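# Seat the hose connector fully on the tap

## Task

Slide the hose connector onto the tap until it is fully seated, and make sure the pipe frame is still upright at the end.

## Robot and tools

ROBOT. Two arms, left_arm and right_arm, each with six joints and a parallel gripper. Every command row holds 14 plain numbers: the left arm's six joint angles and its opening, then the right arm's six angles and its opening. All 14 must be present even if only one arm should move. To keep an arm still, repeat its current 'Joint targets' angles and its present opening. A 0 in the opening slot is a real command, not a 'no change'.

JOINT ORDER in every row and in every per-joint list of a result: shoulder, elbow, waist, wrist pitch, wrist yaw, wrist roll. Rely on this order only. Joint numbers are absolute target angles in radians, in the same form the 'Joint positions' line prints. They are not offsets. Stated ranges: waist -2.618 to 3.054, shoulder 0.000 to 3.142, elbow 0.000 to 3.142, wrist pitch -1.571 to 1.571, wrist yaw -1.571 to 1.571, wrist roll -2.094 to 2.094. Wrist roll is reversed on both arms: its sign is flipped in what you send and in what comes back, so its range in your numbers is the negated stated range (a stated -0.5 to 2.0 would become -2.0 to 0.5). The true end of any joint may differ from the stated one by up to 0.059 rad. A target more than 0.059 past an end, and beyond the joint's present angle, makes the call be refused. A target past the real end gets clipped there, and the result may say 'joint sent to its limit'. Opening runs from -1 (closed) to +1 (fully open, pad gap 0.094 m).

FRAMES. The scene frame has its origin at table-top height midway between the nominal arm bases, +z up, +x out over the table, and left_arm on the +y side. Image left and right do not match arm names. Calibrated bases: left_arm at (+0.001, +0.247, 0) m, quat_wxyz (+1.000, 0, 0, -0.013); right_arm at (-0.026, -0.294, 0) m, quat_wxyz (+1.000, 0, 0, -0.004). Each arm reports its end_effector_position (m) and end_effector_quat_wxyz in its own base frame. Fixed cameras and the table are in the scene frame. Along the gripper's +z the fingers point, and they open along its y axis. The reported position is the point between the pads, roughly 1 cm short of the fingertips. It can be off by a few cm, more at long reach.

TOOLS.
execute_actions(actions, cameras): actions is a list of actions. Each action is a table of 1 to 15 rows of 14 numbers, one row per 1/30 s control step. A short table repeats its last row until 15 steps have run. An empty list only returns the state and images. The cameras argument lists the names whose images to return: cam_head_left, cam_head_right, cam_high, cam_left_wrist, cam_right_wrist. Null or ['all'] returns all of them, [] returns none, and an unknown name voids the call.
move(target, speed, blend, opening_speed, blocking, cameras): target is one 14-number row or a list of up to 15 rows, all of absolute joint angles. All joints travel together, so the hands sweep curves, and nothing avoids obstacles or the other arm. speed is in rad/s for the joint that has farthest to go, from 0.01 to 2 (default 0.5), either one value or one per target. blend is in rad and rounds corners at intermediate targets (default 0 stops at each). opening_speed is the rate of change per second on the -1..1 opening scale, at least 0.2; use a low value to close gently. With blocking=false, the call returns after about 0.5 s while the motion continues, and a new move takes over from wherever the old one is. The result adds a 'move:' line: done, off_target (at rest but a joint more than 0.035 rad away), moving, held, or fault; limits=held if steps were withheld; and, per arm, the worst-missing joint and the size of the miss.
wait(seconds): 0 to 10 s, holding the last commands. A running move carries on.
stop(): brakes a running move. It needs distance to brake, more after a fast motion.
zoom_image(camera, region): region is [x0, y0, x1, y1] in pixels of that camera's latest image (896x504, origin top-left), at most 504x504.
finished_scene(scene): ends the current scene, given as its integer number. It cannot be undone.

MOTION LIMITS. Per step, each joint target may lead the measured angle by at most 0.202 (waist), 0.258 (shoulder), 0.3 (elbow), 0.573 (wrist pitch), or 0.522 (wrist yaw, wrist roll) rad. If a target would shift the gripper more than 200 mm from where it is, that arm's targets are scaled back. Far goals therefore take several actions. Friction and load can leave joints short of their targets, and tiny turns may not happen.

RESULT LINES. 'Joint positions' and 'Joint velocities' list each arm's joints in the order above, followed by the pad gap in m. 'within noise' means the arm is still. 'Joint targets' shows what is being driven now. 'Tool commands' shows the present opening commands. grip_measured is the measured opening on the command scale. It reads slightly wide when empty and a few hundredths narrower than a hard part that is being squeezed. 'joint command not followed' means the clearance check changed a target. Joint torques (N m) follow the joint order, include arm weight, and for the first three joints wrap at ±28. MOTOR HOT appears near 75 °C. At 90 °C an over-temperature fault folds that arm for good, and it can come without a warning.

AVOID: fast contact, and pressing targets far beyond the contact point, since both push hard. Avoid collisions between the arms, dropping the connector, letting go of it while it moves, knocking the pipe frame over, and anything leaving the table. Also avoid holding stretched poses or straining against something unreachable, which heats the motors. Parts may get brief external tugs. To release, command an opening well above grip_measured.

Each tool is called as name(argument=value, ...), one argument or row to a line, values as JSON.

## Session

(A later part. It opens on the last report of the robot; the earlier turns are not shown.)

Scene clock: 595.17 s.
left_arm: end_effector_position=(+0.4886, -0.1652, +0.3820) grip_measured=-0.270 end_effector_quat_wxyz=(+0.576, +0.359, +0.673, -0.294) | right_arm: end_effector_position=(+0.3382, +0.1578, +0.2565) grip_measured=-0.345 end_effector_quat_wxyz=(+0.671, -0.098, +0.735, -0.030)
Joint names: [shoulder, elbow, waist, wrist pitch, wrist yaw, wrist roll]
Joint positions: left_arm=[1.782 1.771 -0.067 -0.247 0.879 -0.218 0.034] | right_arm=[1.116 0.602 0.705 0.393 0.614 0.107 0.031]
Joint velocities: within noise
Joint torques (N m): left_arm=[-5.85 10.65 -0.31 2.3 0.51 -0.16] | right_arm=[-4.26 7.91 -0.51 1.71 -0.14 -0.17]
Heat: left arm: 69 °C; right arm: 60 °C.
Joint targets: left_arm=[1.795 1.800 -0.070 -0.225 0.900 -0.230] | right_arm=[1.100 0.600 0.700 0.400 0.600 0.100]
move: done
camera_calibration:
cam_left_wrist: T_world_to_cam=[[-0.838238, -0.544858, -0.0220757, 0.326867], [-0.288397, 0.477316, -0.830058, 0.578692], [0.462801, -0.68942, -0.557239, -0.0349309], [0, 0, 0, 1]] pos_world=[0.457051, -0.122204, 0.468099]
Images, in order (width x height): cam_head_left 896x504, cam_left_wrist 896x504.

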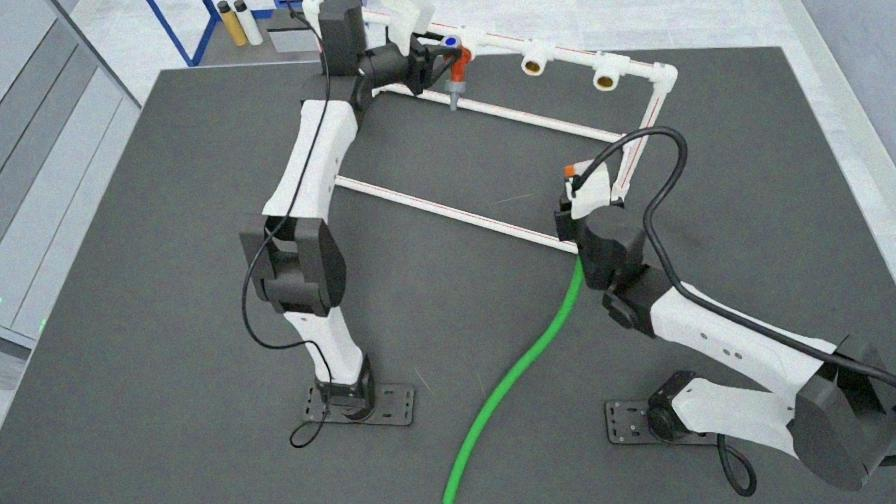

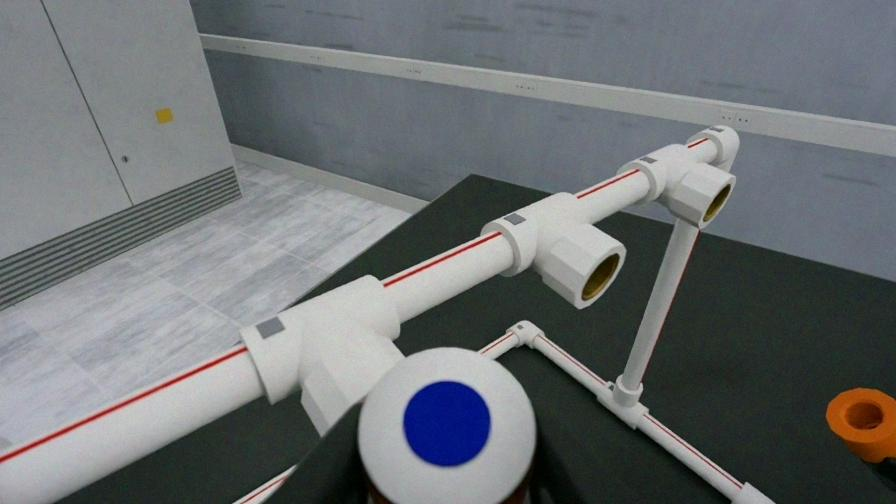

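move(
  target=[
    [1.795,1.80,-0.07,-0.225,0.9,-0.23,-1,2.195,1.43,0.99,1.01,1.16,0.18,-0.95],
    [1.795,1.80,-0.07,-0.225,0.9,-0.23,-1,2.205,1.583,0.973,0.872,1.146,0.18,-0.95],
  ],
  speed=0.4,
  cameras=["cam_head_left","cam_right_wrist","cam_high"],
)

zoom_image(
  camera="cam_head_left",
  region=[380, 20, 520, 160],
)

zoom_image(
  camera="cam_high",
  region=[440, 165, 520, 235],
)

Scene clock: 606.20 s.
left_arm: end_effector_position=(+0.4886, -0.1652, +0.3820) grip_measured=-0.270 end_effector_quat_wxyz=(+0.576, +0.359, +0.673, -0.294) | right_arm: end_effector_position=(+0.4357, +0.3702, +0.2570) grip_measured=-0.345 end_effector_quat_wxyz=(+0.735, +0.061, +0.673, -0.055)
Joint names: [shoulder, elbow, waist, wrist pitch, wrist yaw, wrist roll]
Joint positions: left_arm=[1.782 1.771 -0.067 -0.247 0.879 -0.218 0.034] | right_arm=[2.201 1.553 0.981 0.858 1.138 0.175 0.031]
Joint velocities: within noise
Joint torques (N m): left_arm=[-5.82 10.62 -0.36 2.3 0.53 -0.15] | right_arm=[-10.63 10.48 -0.75 1.43 -0.04 -0.01]
Heat: left arm: 68 °C; right arm: 58 °C.
Joint targets: left_arm=[1.795 1.800 -0.070 -0.225 0.900 -0.230] | right_arm=[2.205 1.583 0.973 0.872 1.146 0.180]
move: done
camera_calibration:
cam_right_wrist: T_world_to_cam=[[-0.180624, -0.983163, -0.027662, 0.448617], [-0.321581, 0.085612, -0.943004, 0.39285], [0.929495, -0.161433, -0.33163, -0.173754], [0, 0, 0, 1]] pos_world=[0.368867, 0.379381, 0.325246]
Images, in order (width x height): cam_head_left 896x504, cam_high 896x504, cam_right_wrist 896x504.

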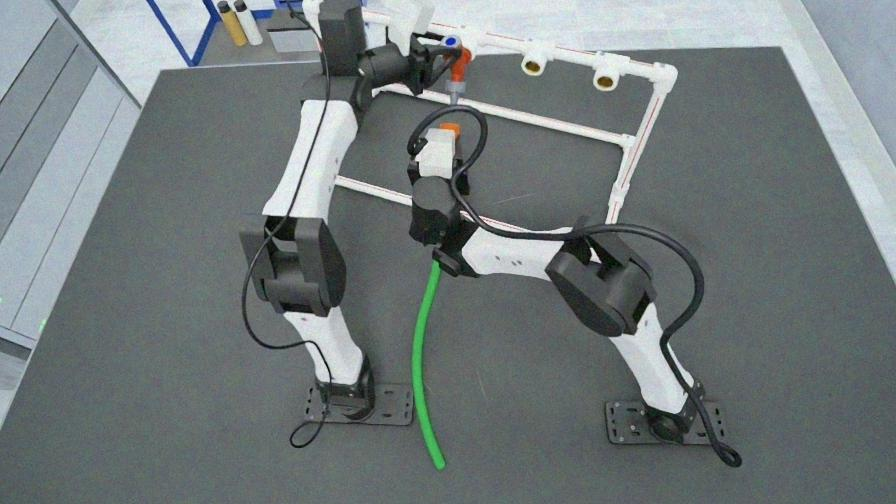

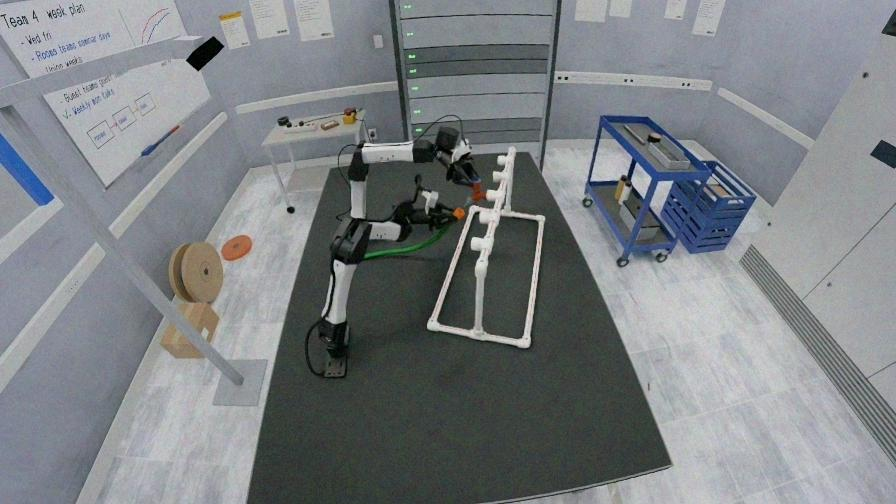

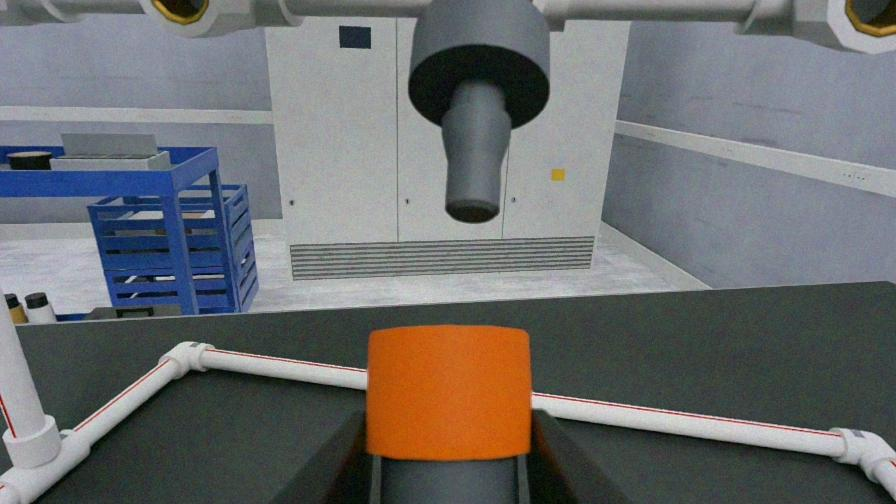

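Scaled by 3.600 from the camera's 896x504 image, which has a finer 1280x720 frame.

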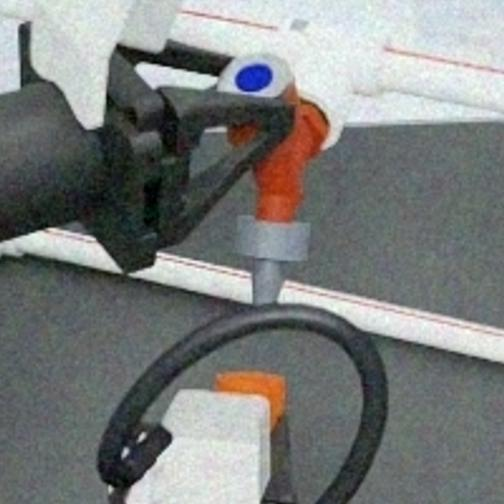

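Scaled by 6.300 from the camera's 896x504 image, which has a finer 1280x720 frame.

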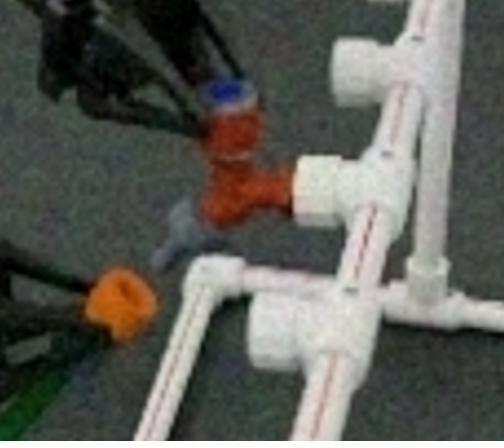

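move(
  target=[1.795,1.80,-0.07,-0.225,0.9,-0.23,-1,2.31,1.728,0.989,0.92,1.30,0.288,-0.95],
  speed=0.15,
  cameras=["cam_head_left","cam_right_wrist","cam_high"],
)

zoom_image(
  camera="cam_high",
  region=[455, 180, 495, 220],
)

Scene clock: 619.00 s.
left_arm: end_effector_position=(+0.4886, -0.1652, +0.3820) grip_measured=-0.270 end_effector_quat_wxyz=(+0.576, +0.359, +0.673, -0.294) | right_arm: end_effector_position=(+0.4420, +0.3660, +0.2505) grip_measured=-0.345 end_effector_quat_wxyz=(+0.723, +0.098, +0.673, -0.123)
Joint names: [shoulder, elbow, waist, wrist pitch, wrist yaw, wrist roll]
Joint positions: left_arm=[1.782 1.771 -0.067 -0.247 0.879 -0.218 0.034] | right_arm=[2.306 1.693 0.983 0.886 1.286 0.285 0.031]
Joint velocities: within noise
Joint torques (N m): left_arm=[-5.89 10.58 -0.35 2.29 0.52 -0.16] | right_arm=[-11.19 10.96 0.51 1.52 -0.01 -0.05]
Heat: left arm: 68 °C; right arm: 60 °C.
Joint targets: left_arm=[1.795 1.800 -0.070 -0.225 0.900 -0.230] | right_arm=[2.310 1.728 0.989 0.920 1.300 0.288]
move: done
camera_calibration:
cam_right_wrist: T_world_to_cam=[[-0.326183, -0.945239, 0.0113344, 0.486075], [-0.326923, 0.101548, -0.939579, 0.384754], [0.886976, -0.31018, -0.342144, -0.10666], [0, 0, 0, 1]] pos_world=[0.378939, 0.387302, 0.319504]
Images, in order (width x height): cam_head_left 896x504, cam_high 896x504, cam_right_wrist 896x504.

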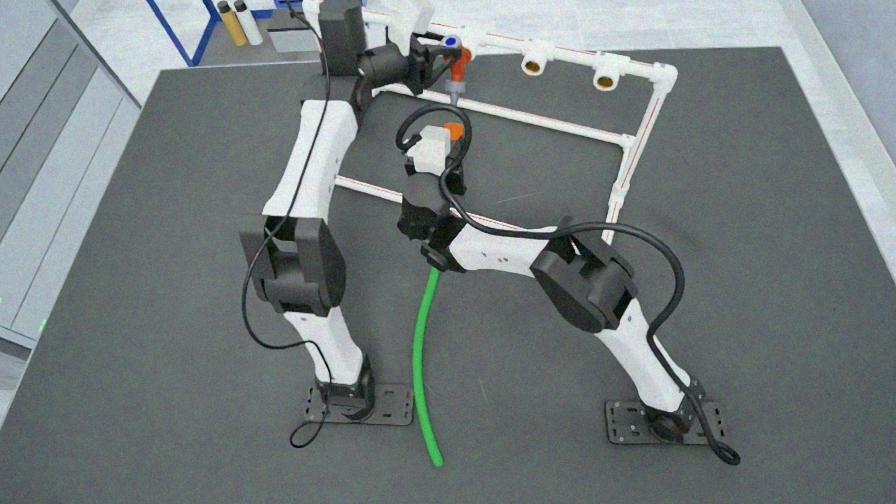

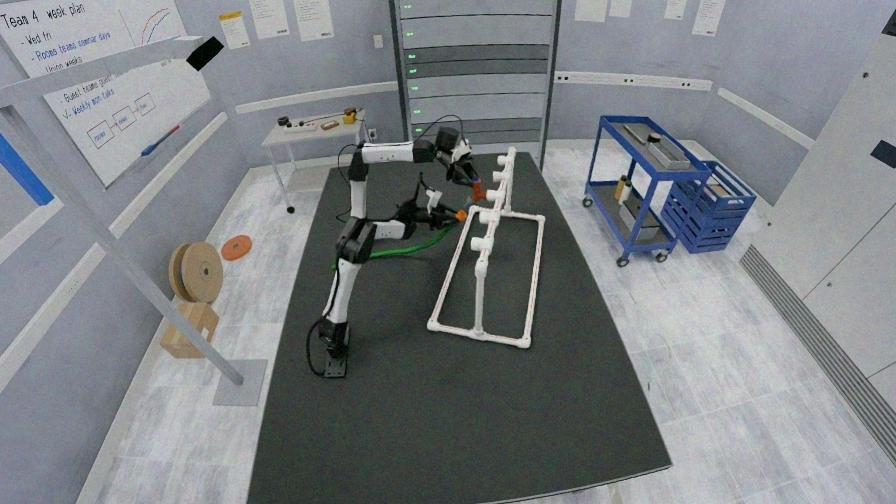

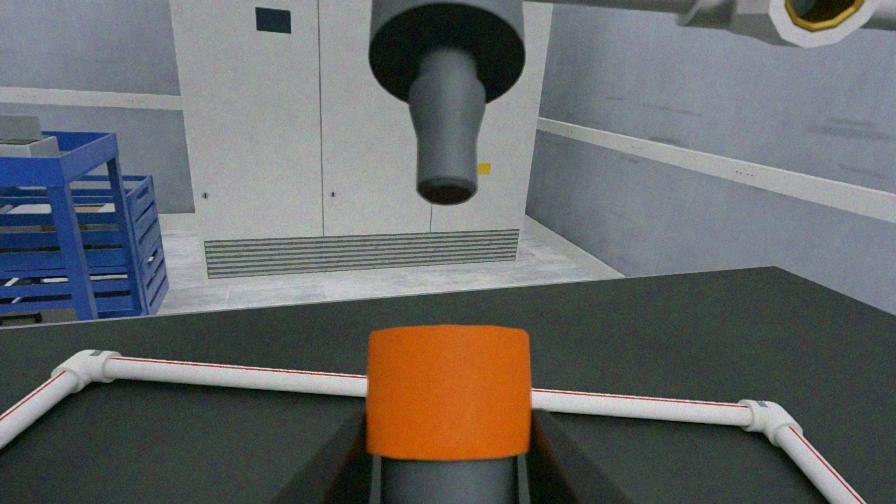

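Scaled by 12.600 from the camera's 896x504 image, which has a finer 1280x720 frame.

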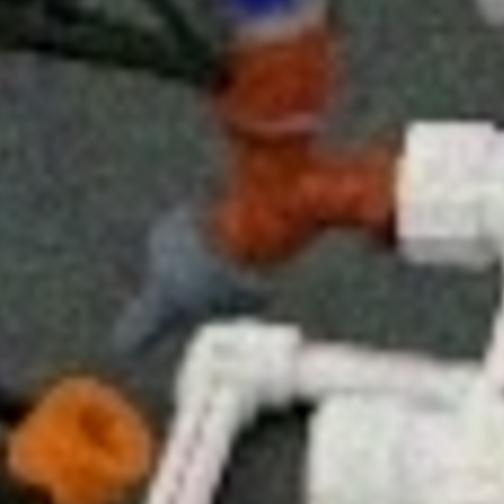

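move(
  target=[1.795,1.80,-0.07,-0.225,0.9,-0.23,-1,2.275,1.742,0.989,0.892,1.30,0.288,-0.95],
  speed=0.15,
  cameras=["cam_right_wrist","cam_high"],
)

zoom_image(
  camera="cam_high",
  region=[455, 180, 495, 220],
)

Scene clock: 626.67 s.
left_arm: end_effector_position=(+0.4886, -0.1652, +0.3820) grip_measured=-0.270 end_effector_quat_wxyz=(+0.576, +0.359, +0.673, -0.294) | right_arm: end_effector_position=(+0.4426, +0.3667, +0.2543) grip_measured=-0.345 end_effector_quat_wxyz=(+0.724, +0.100, +0.672, -0.122)
Joint names: [shoulder, elbow, waist, wrist pitch, wrist yaw, wrist roll]
Joint positions: left_arm=[1.782 1.771 -0.067 -0.247 0.879 -0.218 0.034] | right_arm=[2.306 1.706 0.983 0.877 1.288 0.286 0.031]
Joint velocities: within noise
Joint torques (N m): left_arm=[-5.76 10.58 -0.29 2.3 0.51 -0.14] | right_arm=[-14.27 11.03 0.5 1.34 -0.03 -0.06]
Heat: left arm: 68 °C; right arm: 63 °C.
Joint targets: left_arm=[1.795 1.800 -0.070 -0.225 0.900 -0.230] | right_arm=[2.275 1.742 0.989 0.892 1.300 0.288]
move: off_target (right_arm); right_arm: the elbow is farthest, 0.036 rad from its target
camera_calibration:
cam_right_wrist: T_world_to_cam=[[-0.327326, -0.944881, 0.007598, 0.488207], [-0.324791, 0.104956, -0.939944, 0.386296], [0.887338, -0.310136, -0.341244, -0.106035], [0, 0, 0, 1]] pos_world=[0.379358, 0.387868, 0.323204]
Images, in order (width x height): cam_high 896x504, cam_right_wrist 896x504.

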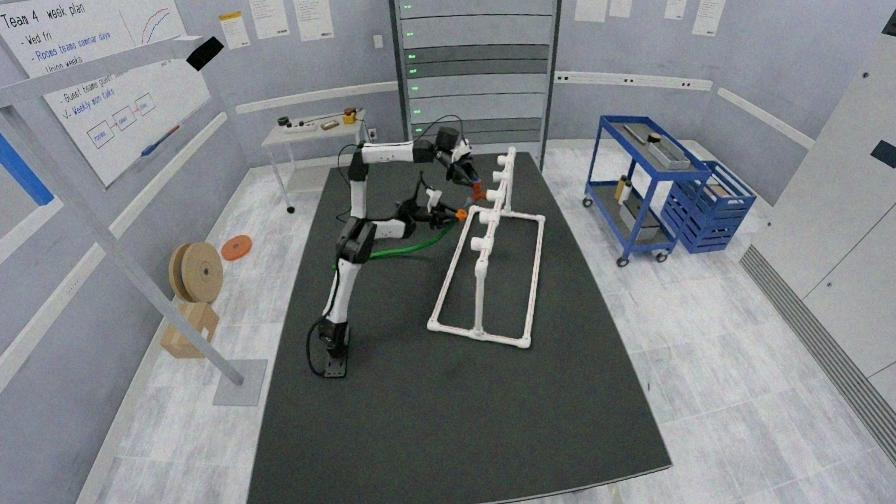

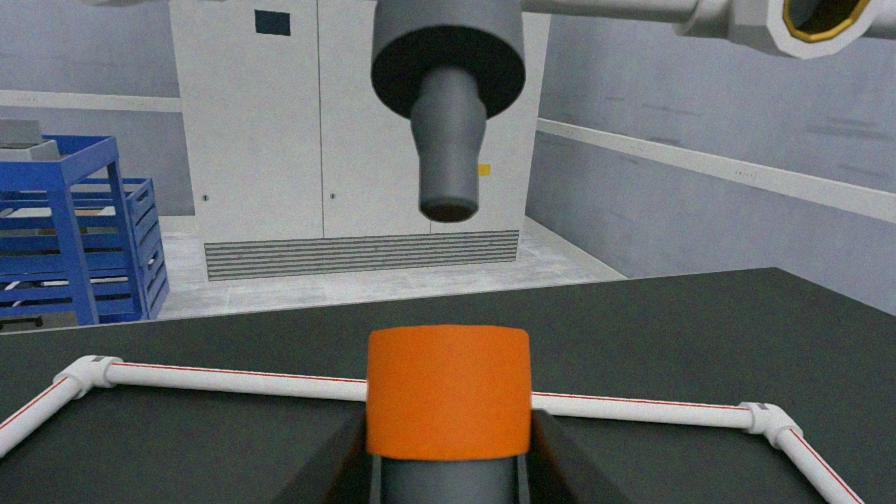

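Scaled by 12.600 from the camera's 896x504 image, which has a finer 1280x720 frame.

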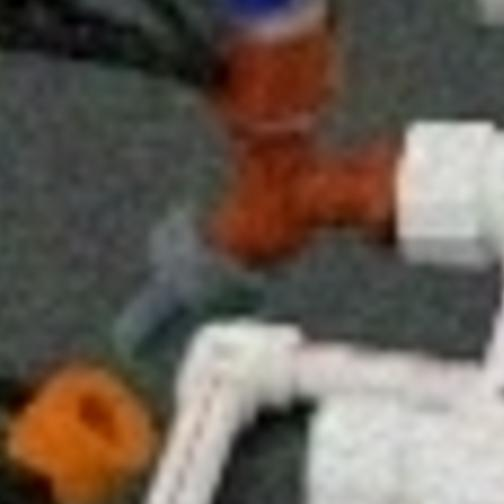

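move(
  target=[1.795,1.80,-0.07,-0.225,0.9,-0.23,-1,2.243,1.739,0.998,0.892,1.309,0.288,-0.95],
  speed=0.15,
  cameras=["cam_right_wrist","cam_high"],
)

zoom_image(
  camera="cam_high",
  region=[455, 180, 495, 220],
)

Scene clock: 631.50 s.
left_arm: end_effector_position=(+0.4886, -0.1652, +0.3820) grip_measured=-0.270 end_effector_quat_wxyz=(+0.576, +0.359, +0.673, -0.294) | right_arm: end_effector_position=(+0.4386, +0.3679, +0.2587) grip_measured=-0.345 end_effector_quat_wxyz=(+0.724, +0.103, +0.672, -0.119)
Joint names: [shoulder, elbow, waist, wrist pitch, wrist yaw, wrist roll]
Joint positions: left_arm=[1.782 1.771 -0.067 -0.247 0.879 -0.218 0.034] | right_arm=[2.296 1.706 0.991 0.876 1.295 0.286 0.031]
Joint velocities: within noise
Joint torques (N m): left_arm=[-5.79 10.59 -0.32 2.29 0.51 -0.16] | right_arm=[-16.14 10.71 0.59 1.33 -0.04 -0.06]
Heat: left arm: 68 °C; right arm: 66 °C.
Joint targets: left_arm=[1.795 1.800 -0.070 -0.225 0.900 -0.230] | right_arm=[2.243 1.739 0.998 0.892 1.309 0.288]
move: off_target (right_arm); right_arm: the shoulder is farthest, 0.053 rad from its target
camera_calibration:
cam_right_wrist: T_world_to_cam=[[-0.32669, -0.945131, -0.00105856, 0.490092], [-0.322183, 0.112417, -0.939979, 0.385123], [0.888522, -0.306741, -0.341231, -0.102354], [0, 0, 0, 1]] pos_world=[0.375132, 0.38851, 0.3276]
Images, in order (width x height): cam_high 896x504, cam_right_wrist 896x504.

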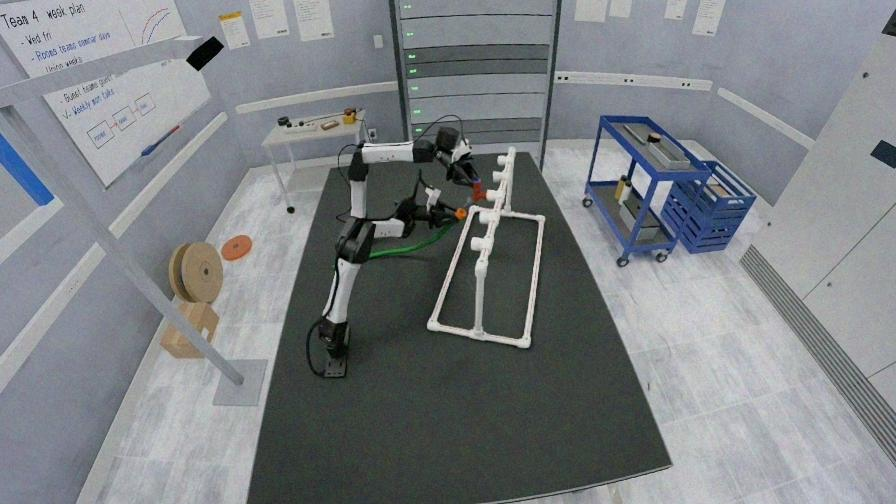

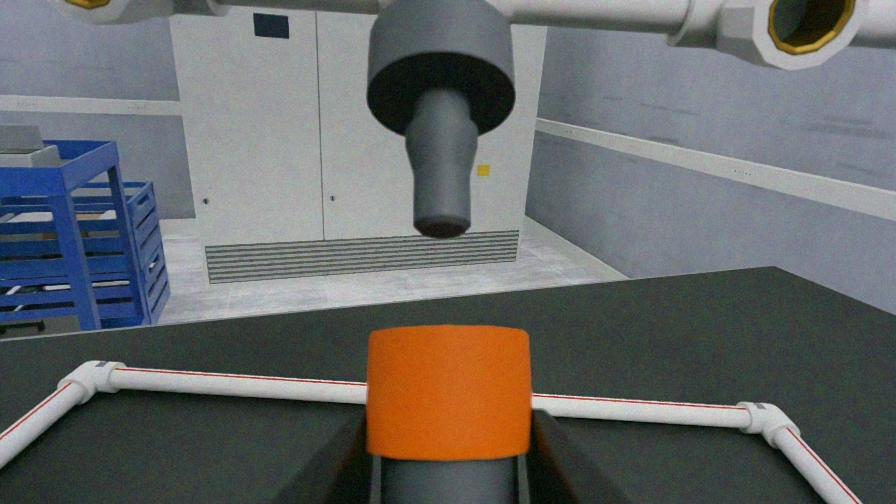

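Scaled by 12.600 from the camera's 896x504 image, which has a finer 1280x720 frame.

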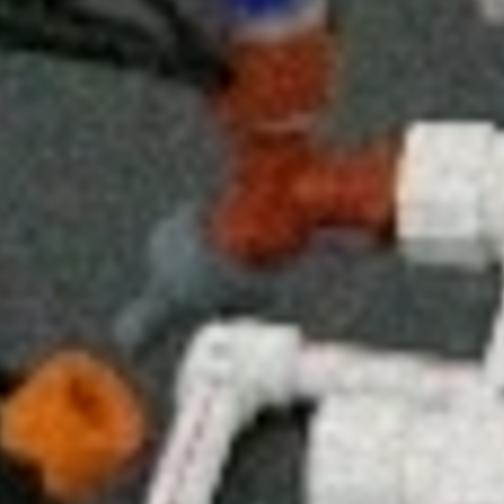

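move(
  target=[1.795,1.80,-0.07,-0.225,0.9,-0.23,-1,2.232,1.786,0.966,0.825,1.265,0.288,-0.95],
  speed=0.1,
  cameras=["cam_right_wrist","cam_high"],
)

zoom_image(
  camera="cam_high",
  region=[455, 180, 495, 220],
)

Scene clock: 636.73 s.
left_arm: end_effector_position=(+0.4886, -0.1652, +0.3820) grip_measured=-0.270 end_effector_quat_wxyz=(+0.576, +0.359, +0.673, -0.294) | right_arm: end_effector_position=(+0.4481, +0.3652, +0.2737) grip_measured=-0.345 end_effector_quat_wxyz=(+0.725, +0.098, +0.671, -0.122)
Joint names: [shoulder, elbow, waist, wrist pitch, wrist yaw, wrist roll]
Joint positions: left_arm=[1.782 1.771 -0.067 -0.247 0.879 -0.218 0.034] | right_arm=[2.286 1.752 0.972 0.811 1.273 0.286 0.031]
Joint velocities: within noise
Joint torques (N m): left_arm=[-5.79 10.58 -0.31 2.31 0.51 -0.15] | right_arm=[-16.27 11.07 -0.58 1.36 -0.27 -0.06]
Heat: left arm: 68 °C; right arm: 69 °C.
Joint targets: left_arm=[1.795 1.800 -0.070 -0.225 0.900 -0.230] | right_arm=[2.232 1.786 0.966 0.825 1.265 0.288]
move: off_target (right_arm); right_arm: the shoulder is farthest, 0.054 rad from its target
camera_calibration:
cam_right_wrist: T_world_to_cam=[[-0.324654, -0.945779, 0.0101077, 0.486893], [-0.322703, 0.100715, -0.941127, 0.407488], [0.88908, -0.308803, -0.337903, -0.106915], [0, 0, 0, 1]] pos_world=[0.384625, 0.386437, 0.342449]
Images, in order (width x height): cam_high 896x504, cam_right_wrist 896x504.

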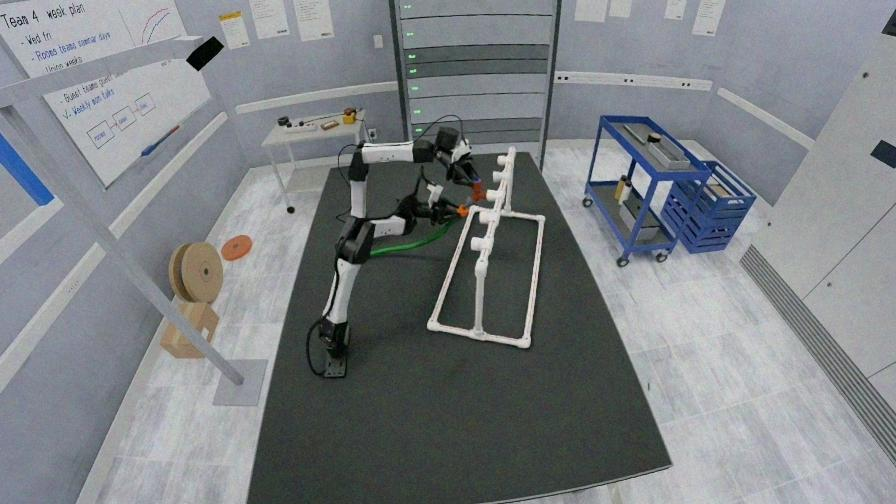

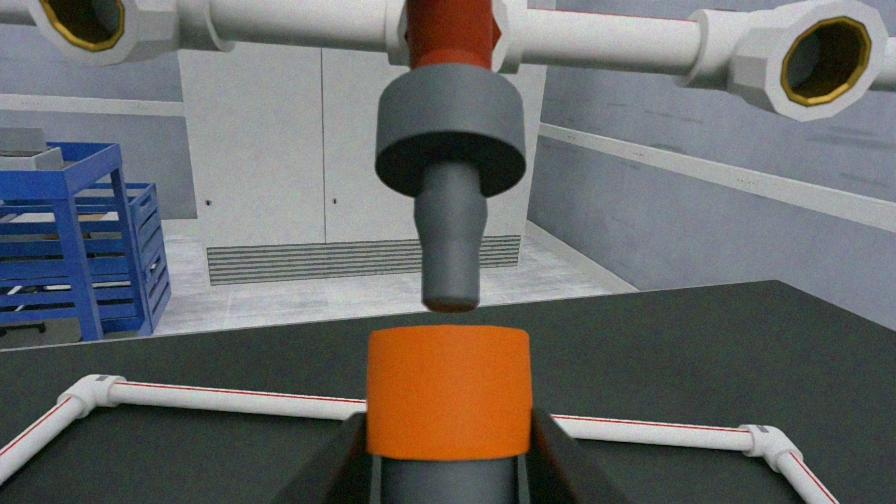

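Scaled by 12.600 from the camera's 896x504 image, which has a finer 1280x720 frame.

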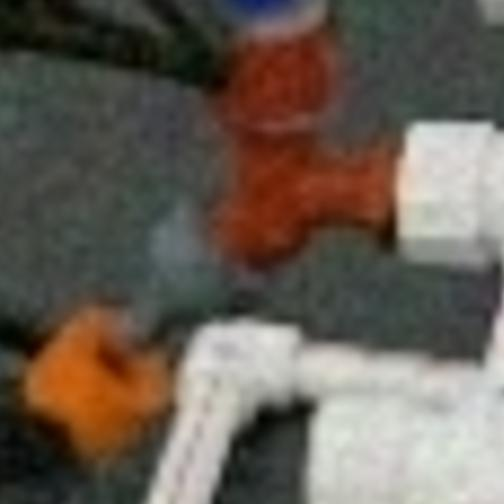

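move(
  target=[1.795,1.80,-0.07,-0.225,0.9,-0.23,-1,2.226,1.826,0.951,0.787,1.25,0.288,-0.95],
  speed=0.1,
  cameras=["cam_right_wrist"],
)

zoom_image(
  camera="cam_right_wrist",
  region=[300, 50, 600, 500],
)

Scene clock: 640.20 s.
left_arm: end_effector_position=(+0.4886, -0.1652, +0.3820) grip_measured=-0.270 end_effector_quat_wxyz=(+0.576, +0.359, +0.673, -0.294) | right_arm: end_effector_position=(+0.4549, +0.3626, +0.2868) grip_measured=-0.345 end_effector_quat_wxyz=(+0.727, +0.099, +0.669, -0.121)
Joint names: [shoulder, elbow, waist, wrist pitch, wrist yaw, wrist roll]
Joint positions: left_arm=[1.782 1.771 -0.067 -0.247 0.879 -0.218 0.034] | right_arm=[2.281 1.791 0.958 0.773 1.258 0.286 0.031]
Joint velocities: within noise
Joint torques (N m): left_arm=[-5.81 10.62 -0.25 2.31 0.51 -0.15] | right_arm=[-16.36 11.22 -0.65 1.35 -0.28 -0.07]
Heat: left arm: 68 °C; right arm: 71 °C.
Joint targets: left_arm=[1.795 1.800 -0.070 -0.225 0.900 -0.230] | right_arm=[2.226 1.826 0.951 0.787 1.250 0.288]
move: off_target (right_arm); right_arm: the shoulder is farthest, 0.055 rad from its target
camera_calibration:
cam_right_wrist: T_world_to_cam=[[-0.324532, -0.94586, 0.00534977, 0.487932], [-0.316268, 0.10318, -0.943042, 0.418936], [0.891434, -0.307739, -0.33263, -0.112367], [0, 0, 0, 1]] pos_world=[0.391013, 0.383709, 0.355087]
Images, in order (width x height): cam_right_wrist 896x504.

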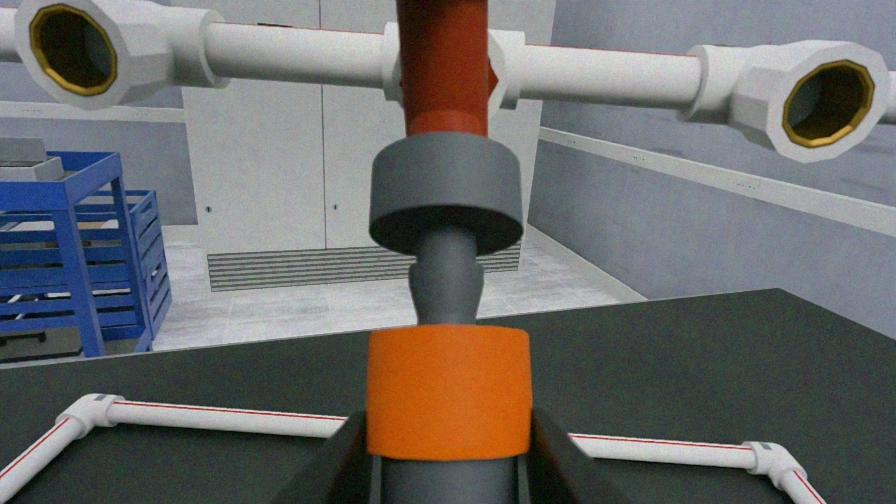

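Scaled by 1.120 from the camera's 896x504 image, which has a finer 1280x720 frame.

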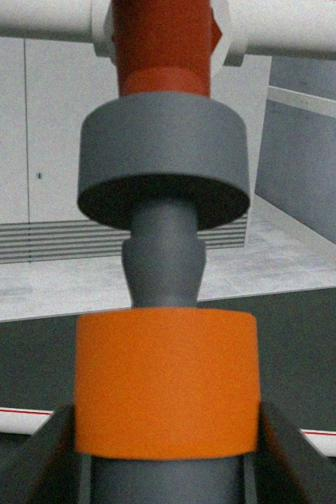

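move(
  target=[1.795,1.80,-0.07,-0.225,0.9,-0.23,-1,2.222,1.852,0.942,0.765,1.242,0.288,-0.95],
  speed=0.1,
  cameras=["cam_right_wrist","cam_high","cam_head_left"],
)

zoom_image(
  camera="cam_high",
  region=[455, 180, 495, 220],
)

Scene clock: 643.57 s.
left_arm: end_effector_position=(+0.4886, -0.1652, +0.3820) grip_measured=-0.270 end_effector_quat_wxyz=(+0.576, +0.359, +0.673, -0.294) | right_arm: end_effector_position=(+0.4588, +0.3612, +0.2943) grip_measured=-0.345 end_effector_quat_wxyz=(+0.728, +0.100, +0.667, -0.120)
Joint names: [shoulder, elbow, waist, wrist pitch, wrist yaw, wrist roll]
Joint positions: left_arm=[1.782 1.771 -0.067 -0.247 0.879 -0.218 0.034] | right_arm=[2.279 1.816 0.95 0.75 1.25 0.286 0.031]
Joint velocities: within noise
Joint torques (N m): left_arm=[-5.83 10.59 -0.27 2.3 0.5 -0.17] | right_arm=[-16.62 11.4 -0.75 1.37 -0.29 -0.07]
Heat: left arm: 68 °C; right arm: 73 °C.
Joint targets: left_arm=[1.795 1.800 -0.070 -0.225 0.900 -0.230] | right_arm=[2.222 1.852 0.942 0.765 1.242 0.288]
move: off_target (right_arm); right_arm: the shoulder is farthest, 0.057 rad from its target
camera_calibration:
cam_right_wrist: T_world_to_cam=[[-0.324852, -0.945762, 0.00232503, 0.488767], [-0.312421, 0.10499, -0.944124, 0.425349], [0.892673, -0.307427, -0.329582, -0.115384], [0, 0, 0, 1]] pos_world=[0.394665, 0.382128, 0.362417]
Images, in order (width x height): cam_head_left 896x504, cam_high 896x504, cam_right_wrist 896x504.

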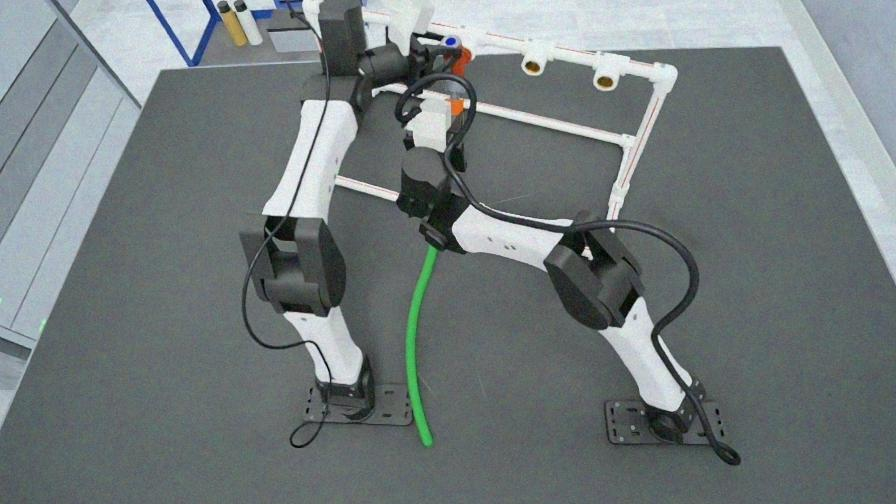

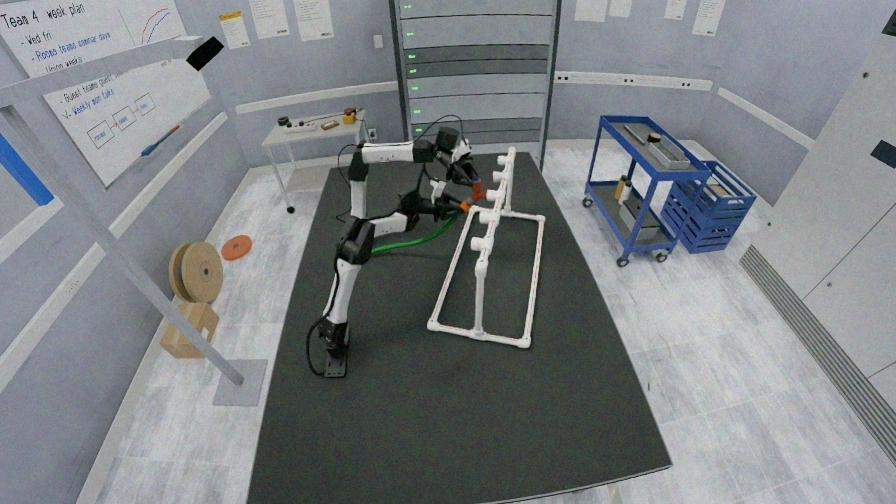

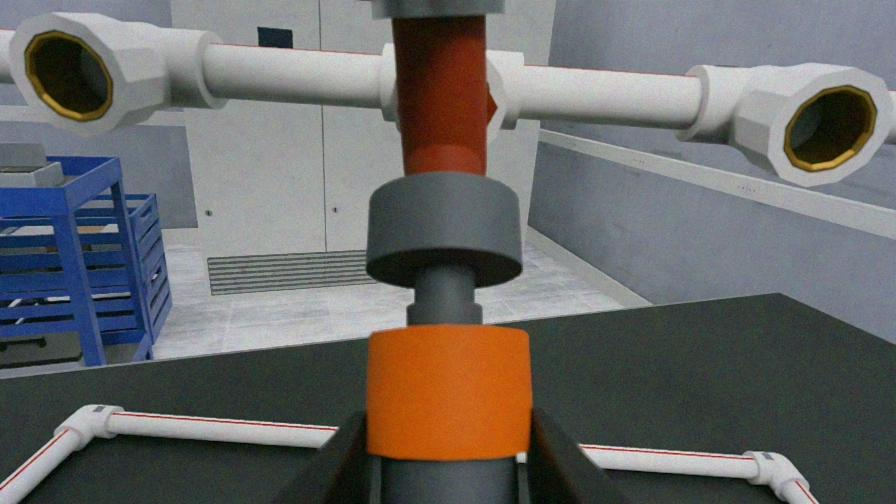

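Scaled by 12.600 from the camera's 896x504 image, which has a finer 1280x720 frame.

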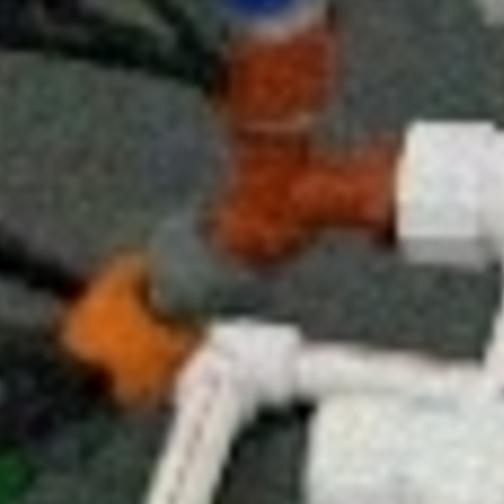

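move(
  target=[
    [1.80,1.78,-0.07,-0.24,0.9,-0.23,-1,2.18,1.905,0.90,0.765,1.238,0.288,-0.95],
    [1.805,1.755,-0.07,-0.255,0.9,-0.23,-1,2.14,1.935,0.855,0.775,1.234,0.288,-0.95],
  ],
  speed=0.15,
  blend=0.02,
  cameras=["cam_right_wrist","cam_high"],
)

Scene clock: 650.23 s.
left_arm: end_effector_position=(+0.4942, -0.1658, +0.3817) grip_measured=-0.270 end_effector_quat_wxyz=(+0.583, +0.357, +0.670, -0.290) | right_arm: end_effector_position=(+0.4675, +0.3544, +0.3017) grip_measured=-0.345 end_effector_quat_wxyz=(+0.722, +0.090, +0.673, -0.136)
Joint names: [shoulder, elbow, waist, wrist pitch, wrist yaw, wrist roll]
Joint positions: left_arm=[1.794 1.771 -0.069 -0.215 0.868 -0.212 0.034] | right_arm=[2.268 1.846 0.929 0.667 1.239 0.286 0.031]
Joint velocities: within noise
Joint torques (N m): left_arm=[-6.04 6.27 -0.13 1.56 0.62 -0.24] | right_arm=[-22.8 16.85 -6.72 2.25 -0.22 -0.07]
Heat: left arm: 68 °C; right arm: 76 °C. Fold the right arm in close to its base, or ease its load, before you think long.
Joint targets: left_arm=[1.805 1.755 -0.070 -0.255 0.900 -0.230] | right_arm=[2.140 1.935 0.855 0.775 1.234 0.288]
MOTOR HOT: the shoulder of the right arm reports 76 °C; the controller's stop level is 90 °C. To cool a motor, set the load down, stop pushing, or move to a pose that needs little force.
move: off_target (left_arm, right_arm); left_arm: the wrist pitch is farthest, 0.040 rad from its target; right_arm: the shoulder is farthest, 0.128 rad from its target
camera_calibration:
cam_right_wrist: T_world_to_cam=[[-0.33406, -0.941575, 0.0429095, 0.475692], [-0.332478, 0.0751166, -0.940115, 0.45445], [0.881965, -0.328321, -0.338147, -0.107774], [0, 0, 0, 1]] pos_world=[0.405057, 0.378379, 0.37038]
Images, in order (width x height): cam_high 896x504, cam_right_wrist 896x504.

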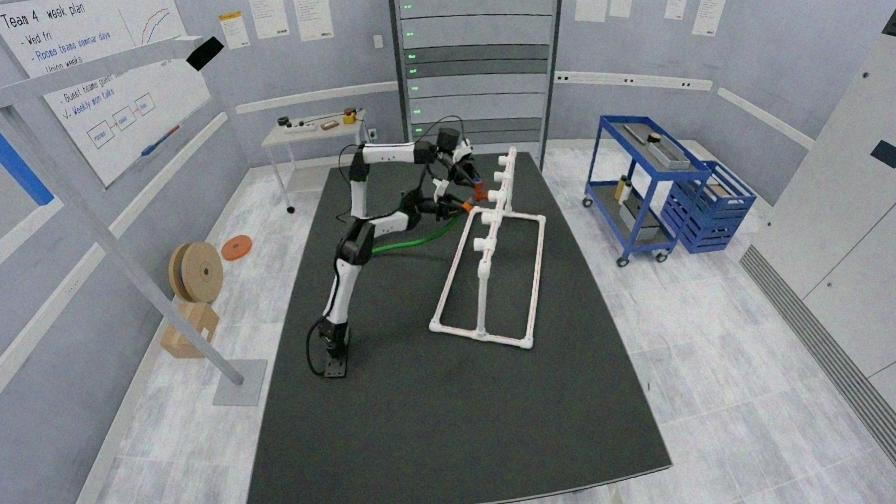

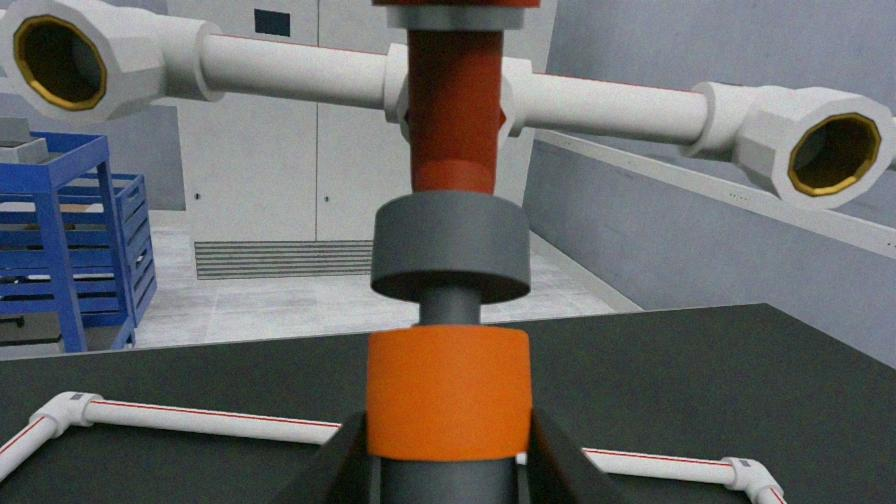

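move(
  target=[1.81,1.73,-0.07,-0.30,0.9,-0.23,-1,2.11,1.98,0.82,0.87,1.22,0.288,-0.95],
  speed=0.2,
  cameras=["cam_right_wrist","cam_high"],
)

Scene clock: 652.43 s.
left_arm: end_effector_position=(+0.4975, -0.1643, +0.3815) grip_measured=-0.270 end_effector_quat_wxyz=(+0.588, +0.351, +0.670, -0.286) | right_arm: end_effector_position=(+0.4710, +0.3535, +0.3053) grip_measured=-0.345 end_effector_quat_wxyz=(+0.725, +0.090, +0.670, -0.131)
Joint names: [shoulder, elbow, waist, wrist pitch, wrist yaw, wrist roll]
Joint positions: left_arm=[1.794 1.76 -0.069 -0.188 0.853 -0.198 0.034] | right_arm=[2.268 1.854 0.922 0.667 1.223 0.284 0.031]
Joint velocities: within noise
Joint torques (N m): left_arm=[-5.7 4.98 -0.01 0.68 0.8 -0.38] | right_arm=[-25.42 20.6 -9.17 3.16 -0.19 -0.04]
Heat: left arm: 67 °C; right arm: 78 °C. Fold the right arm in close to its base, or ease its load, before you think long.
Joint targets: left_arm=[1.810 1.730 -0.070 -0.300 0.900 -0.230] | right_arm=[2.110 1.980 0.820 0.870 1.220 0.288]
MOTOR HOT: still on. The shoulder of the right arm reports 78 °C.
move: off_target (left_arm, right_arm); left_arm: the wrist pitch is farthest, 0.112 rad from its target; right_arm: the wrist pitch is farthest, 0.203 rad from its target
camera_calibration:
cam_right_wrist: T_world_to_cam=[[-0.326396, -0.944627, 0.0338496, 0.476133], [-0.324779, 0.0784458, -0.942531, 0.455077], [0.887685, -0.318632, -0.332399, -0.117837], [0, 0, 0, 1]] pos_world=[0.407809, 0.376522, 0.373639]
Images, in order (width x height): cam_high 896x504, cam_right_wrist 896x504.

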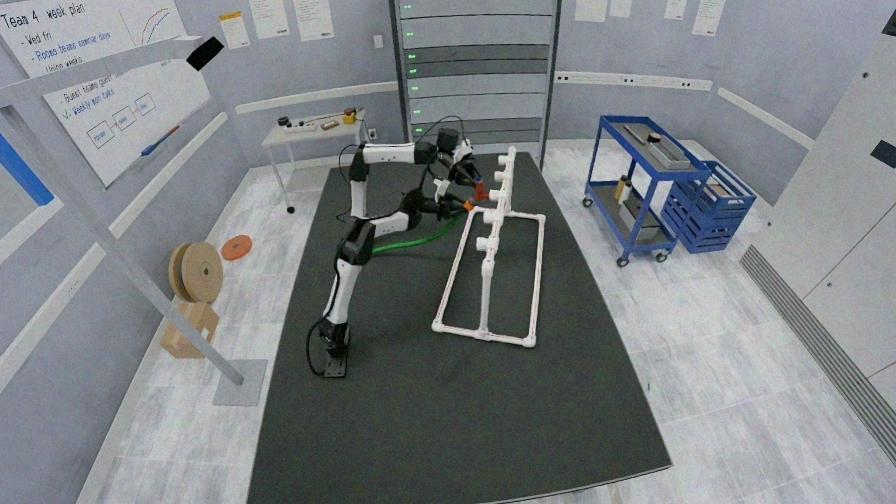

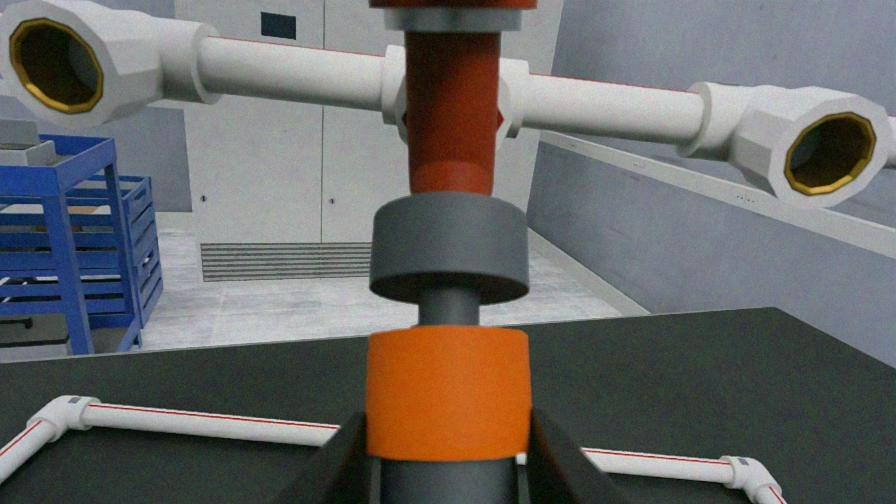

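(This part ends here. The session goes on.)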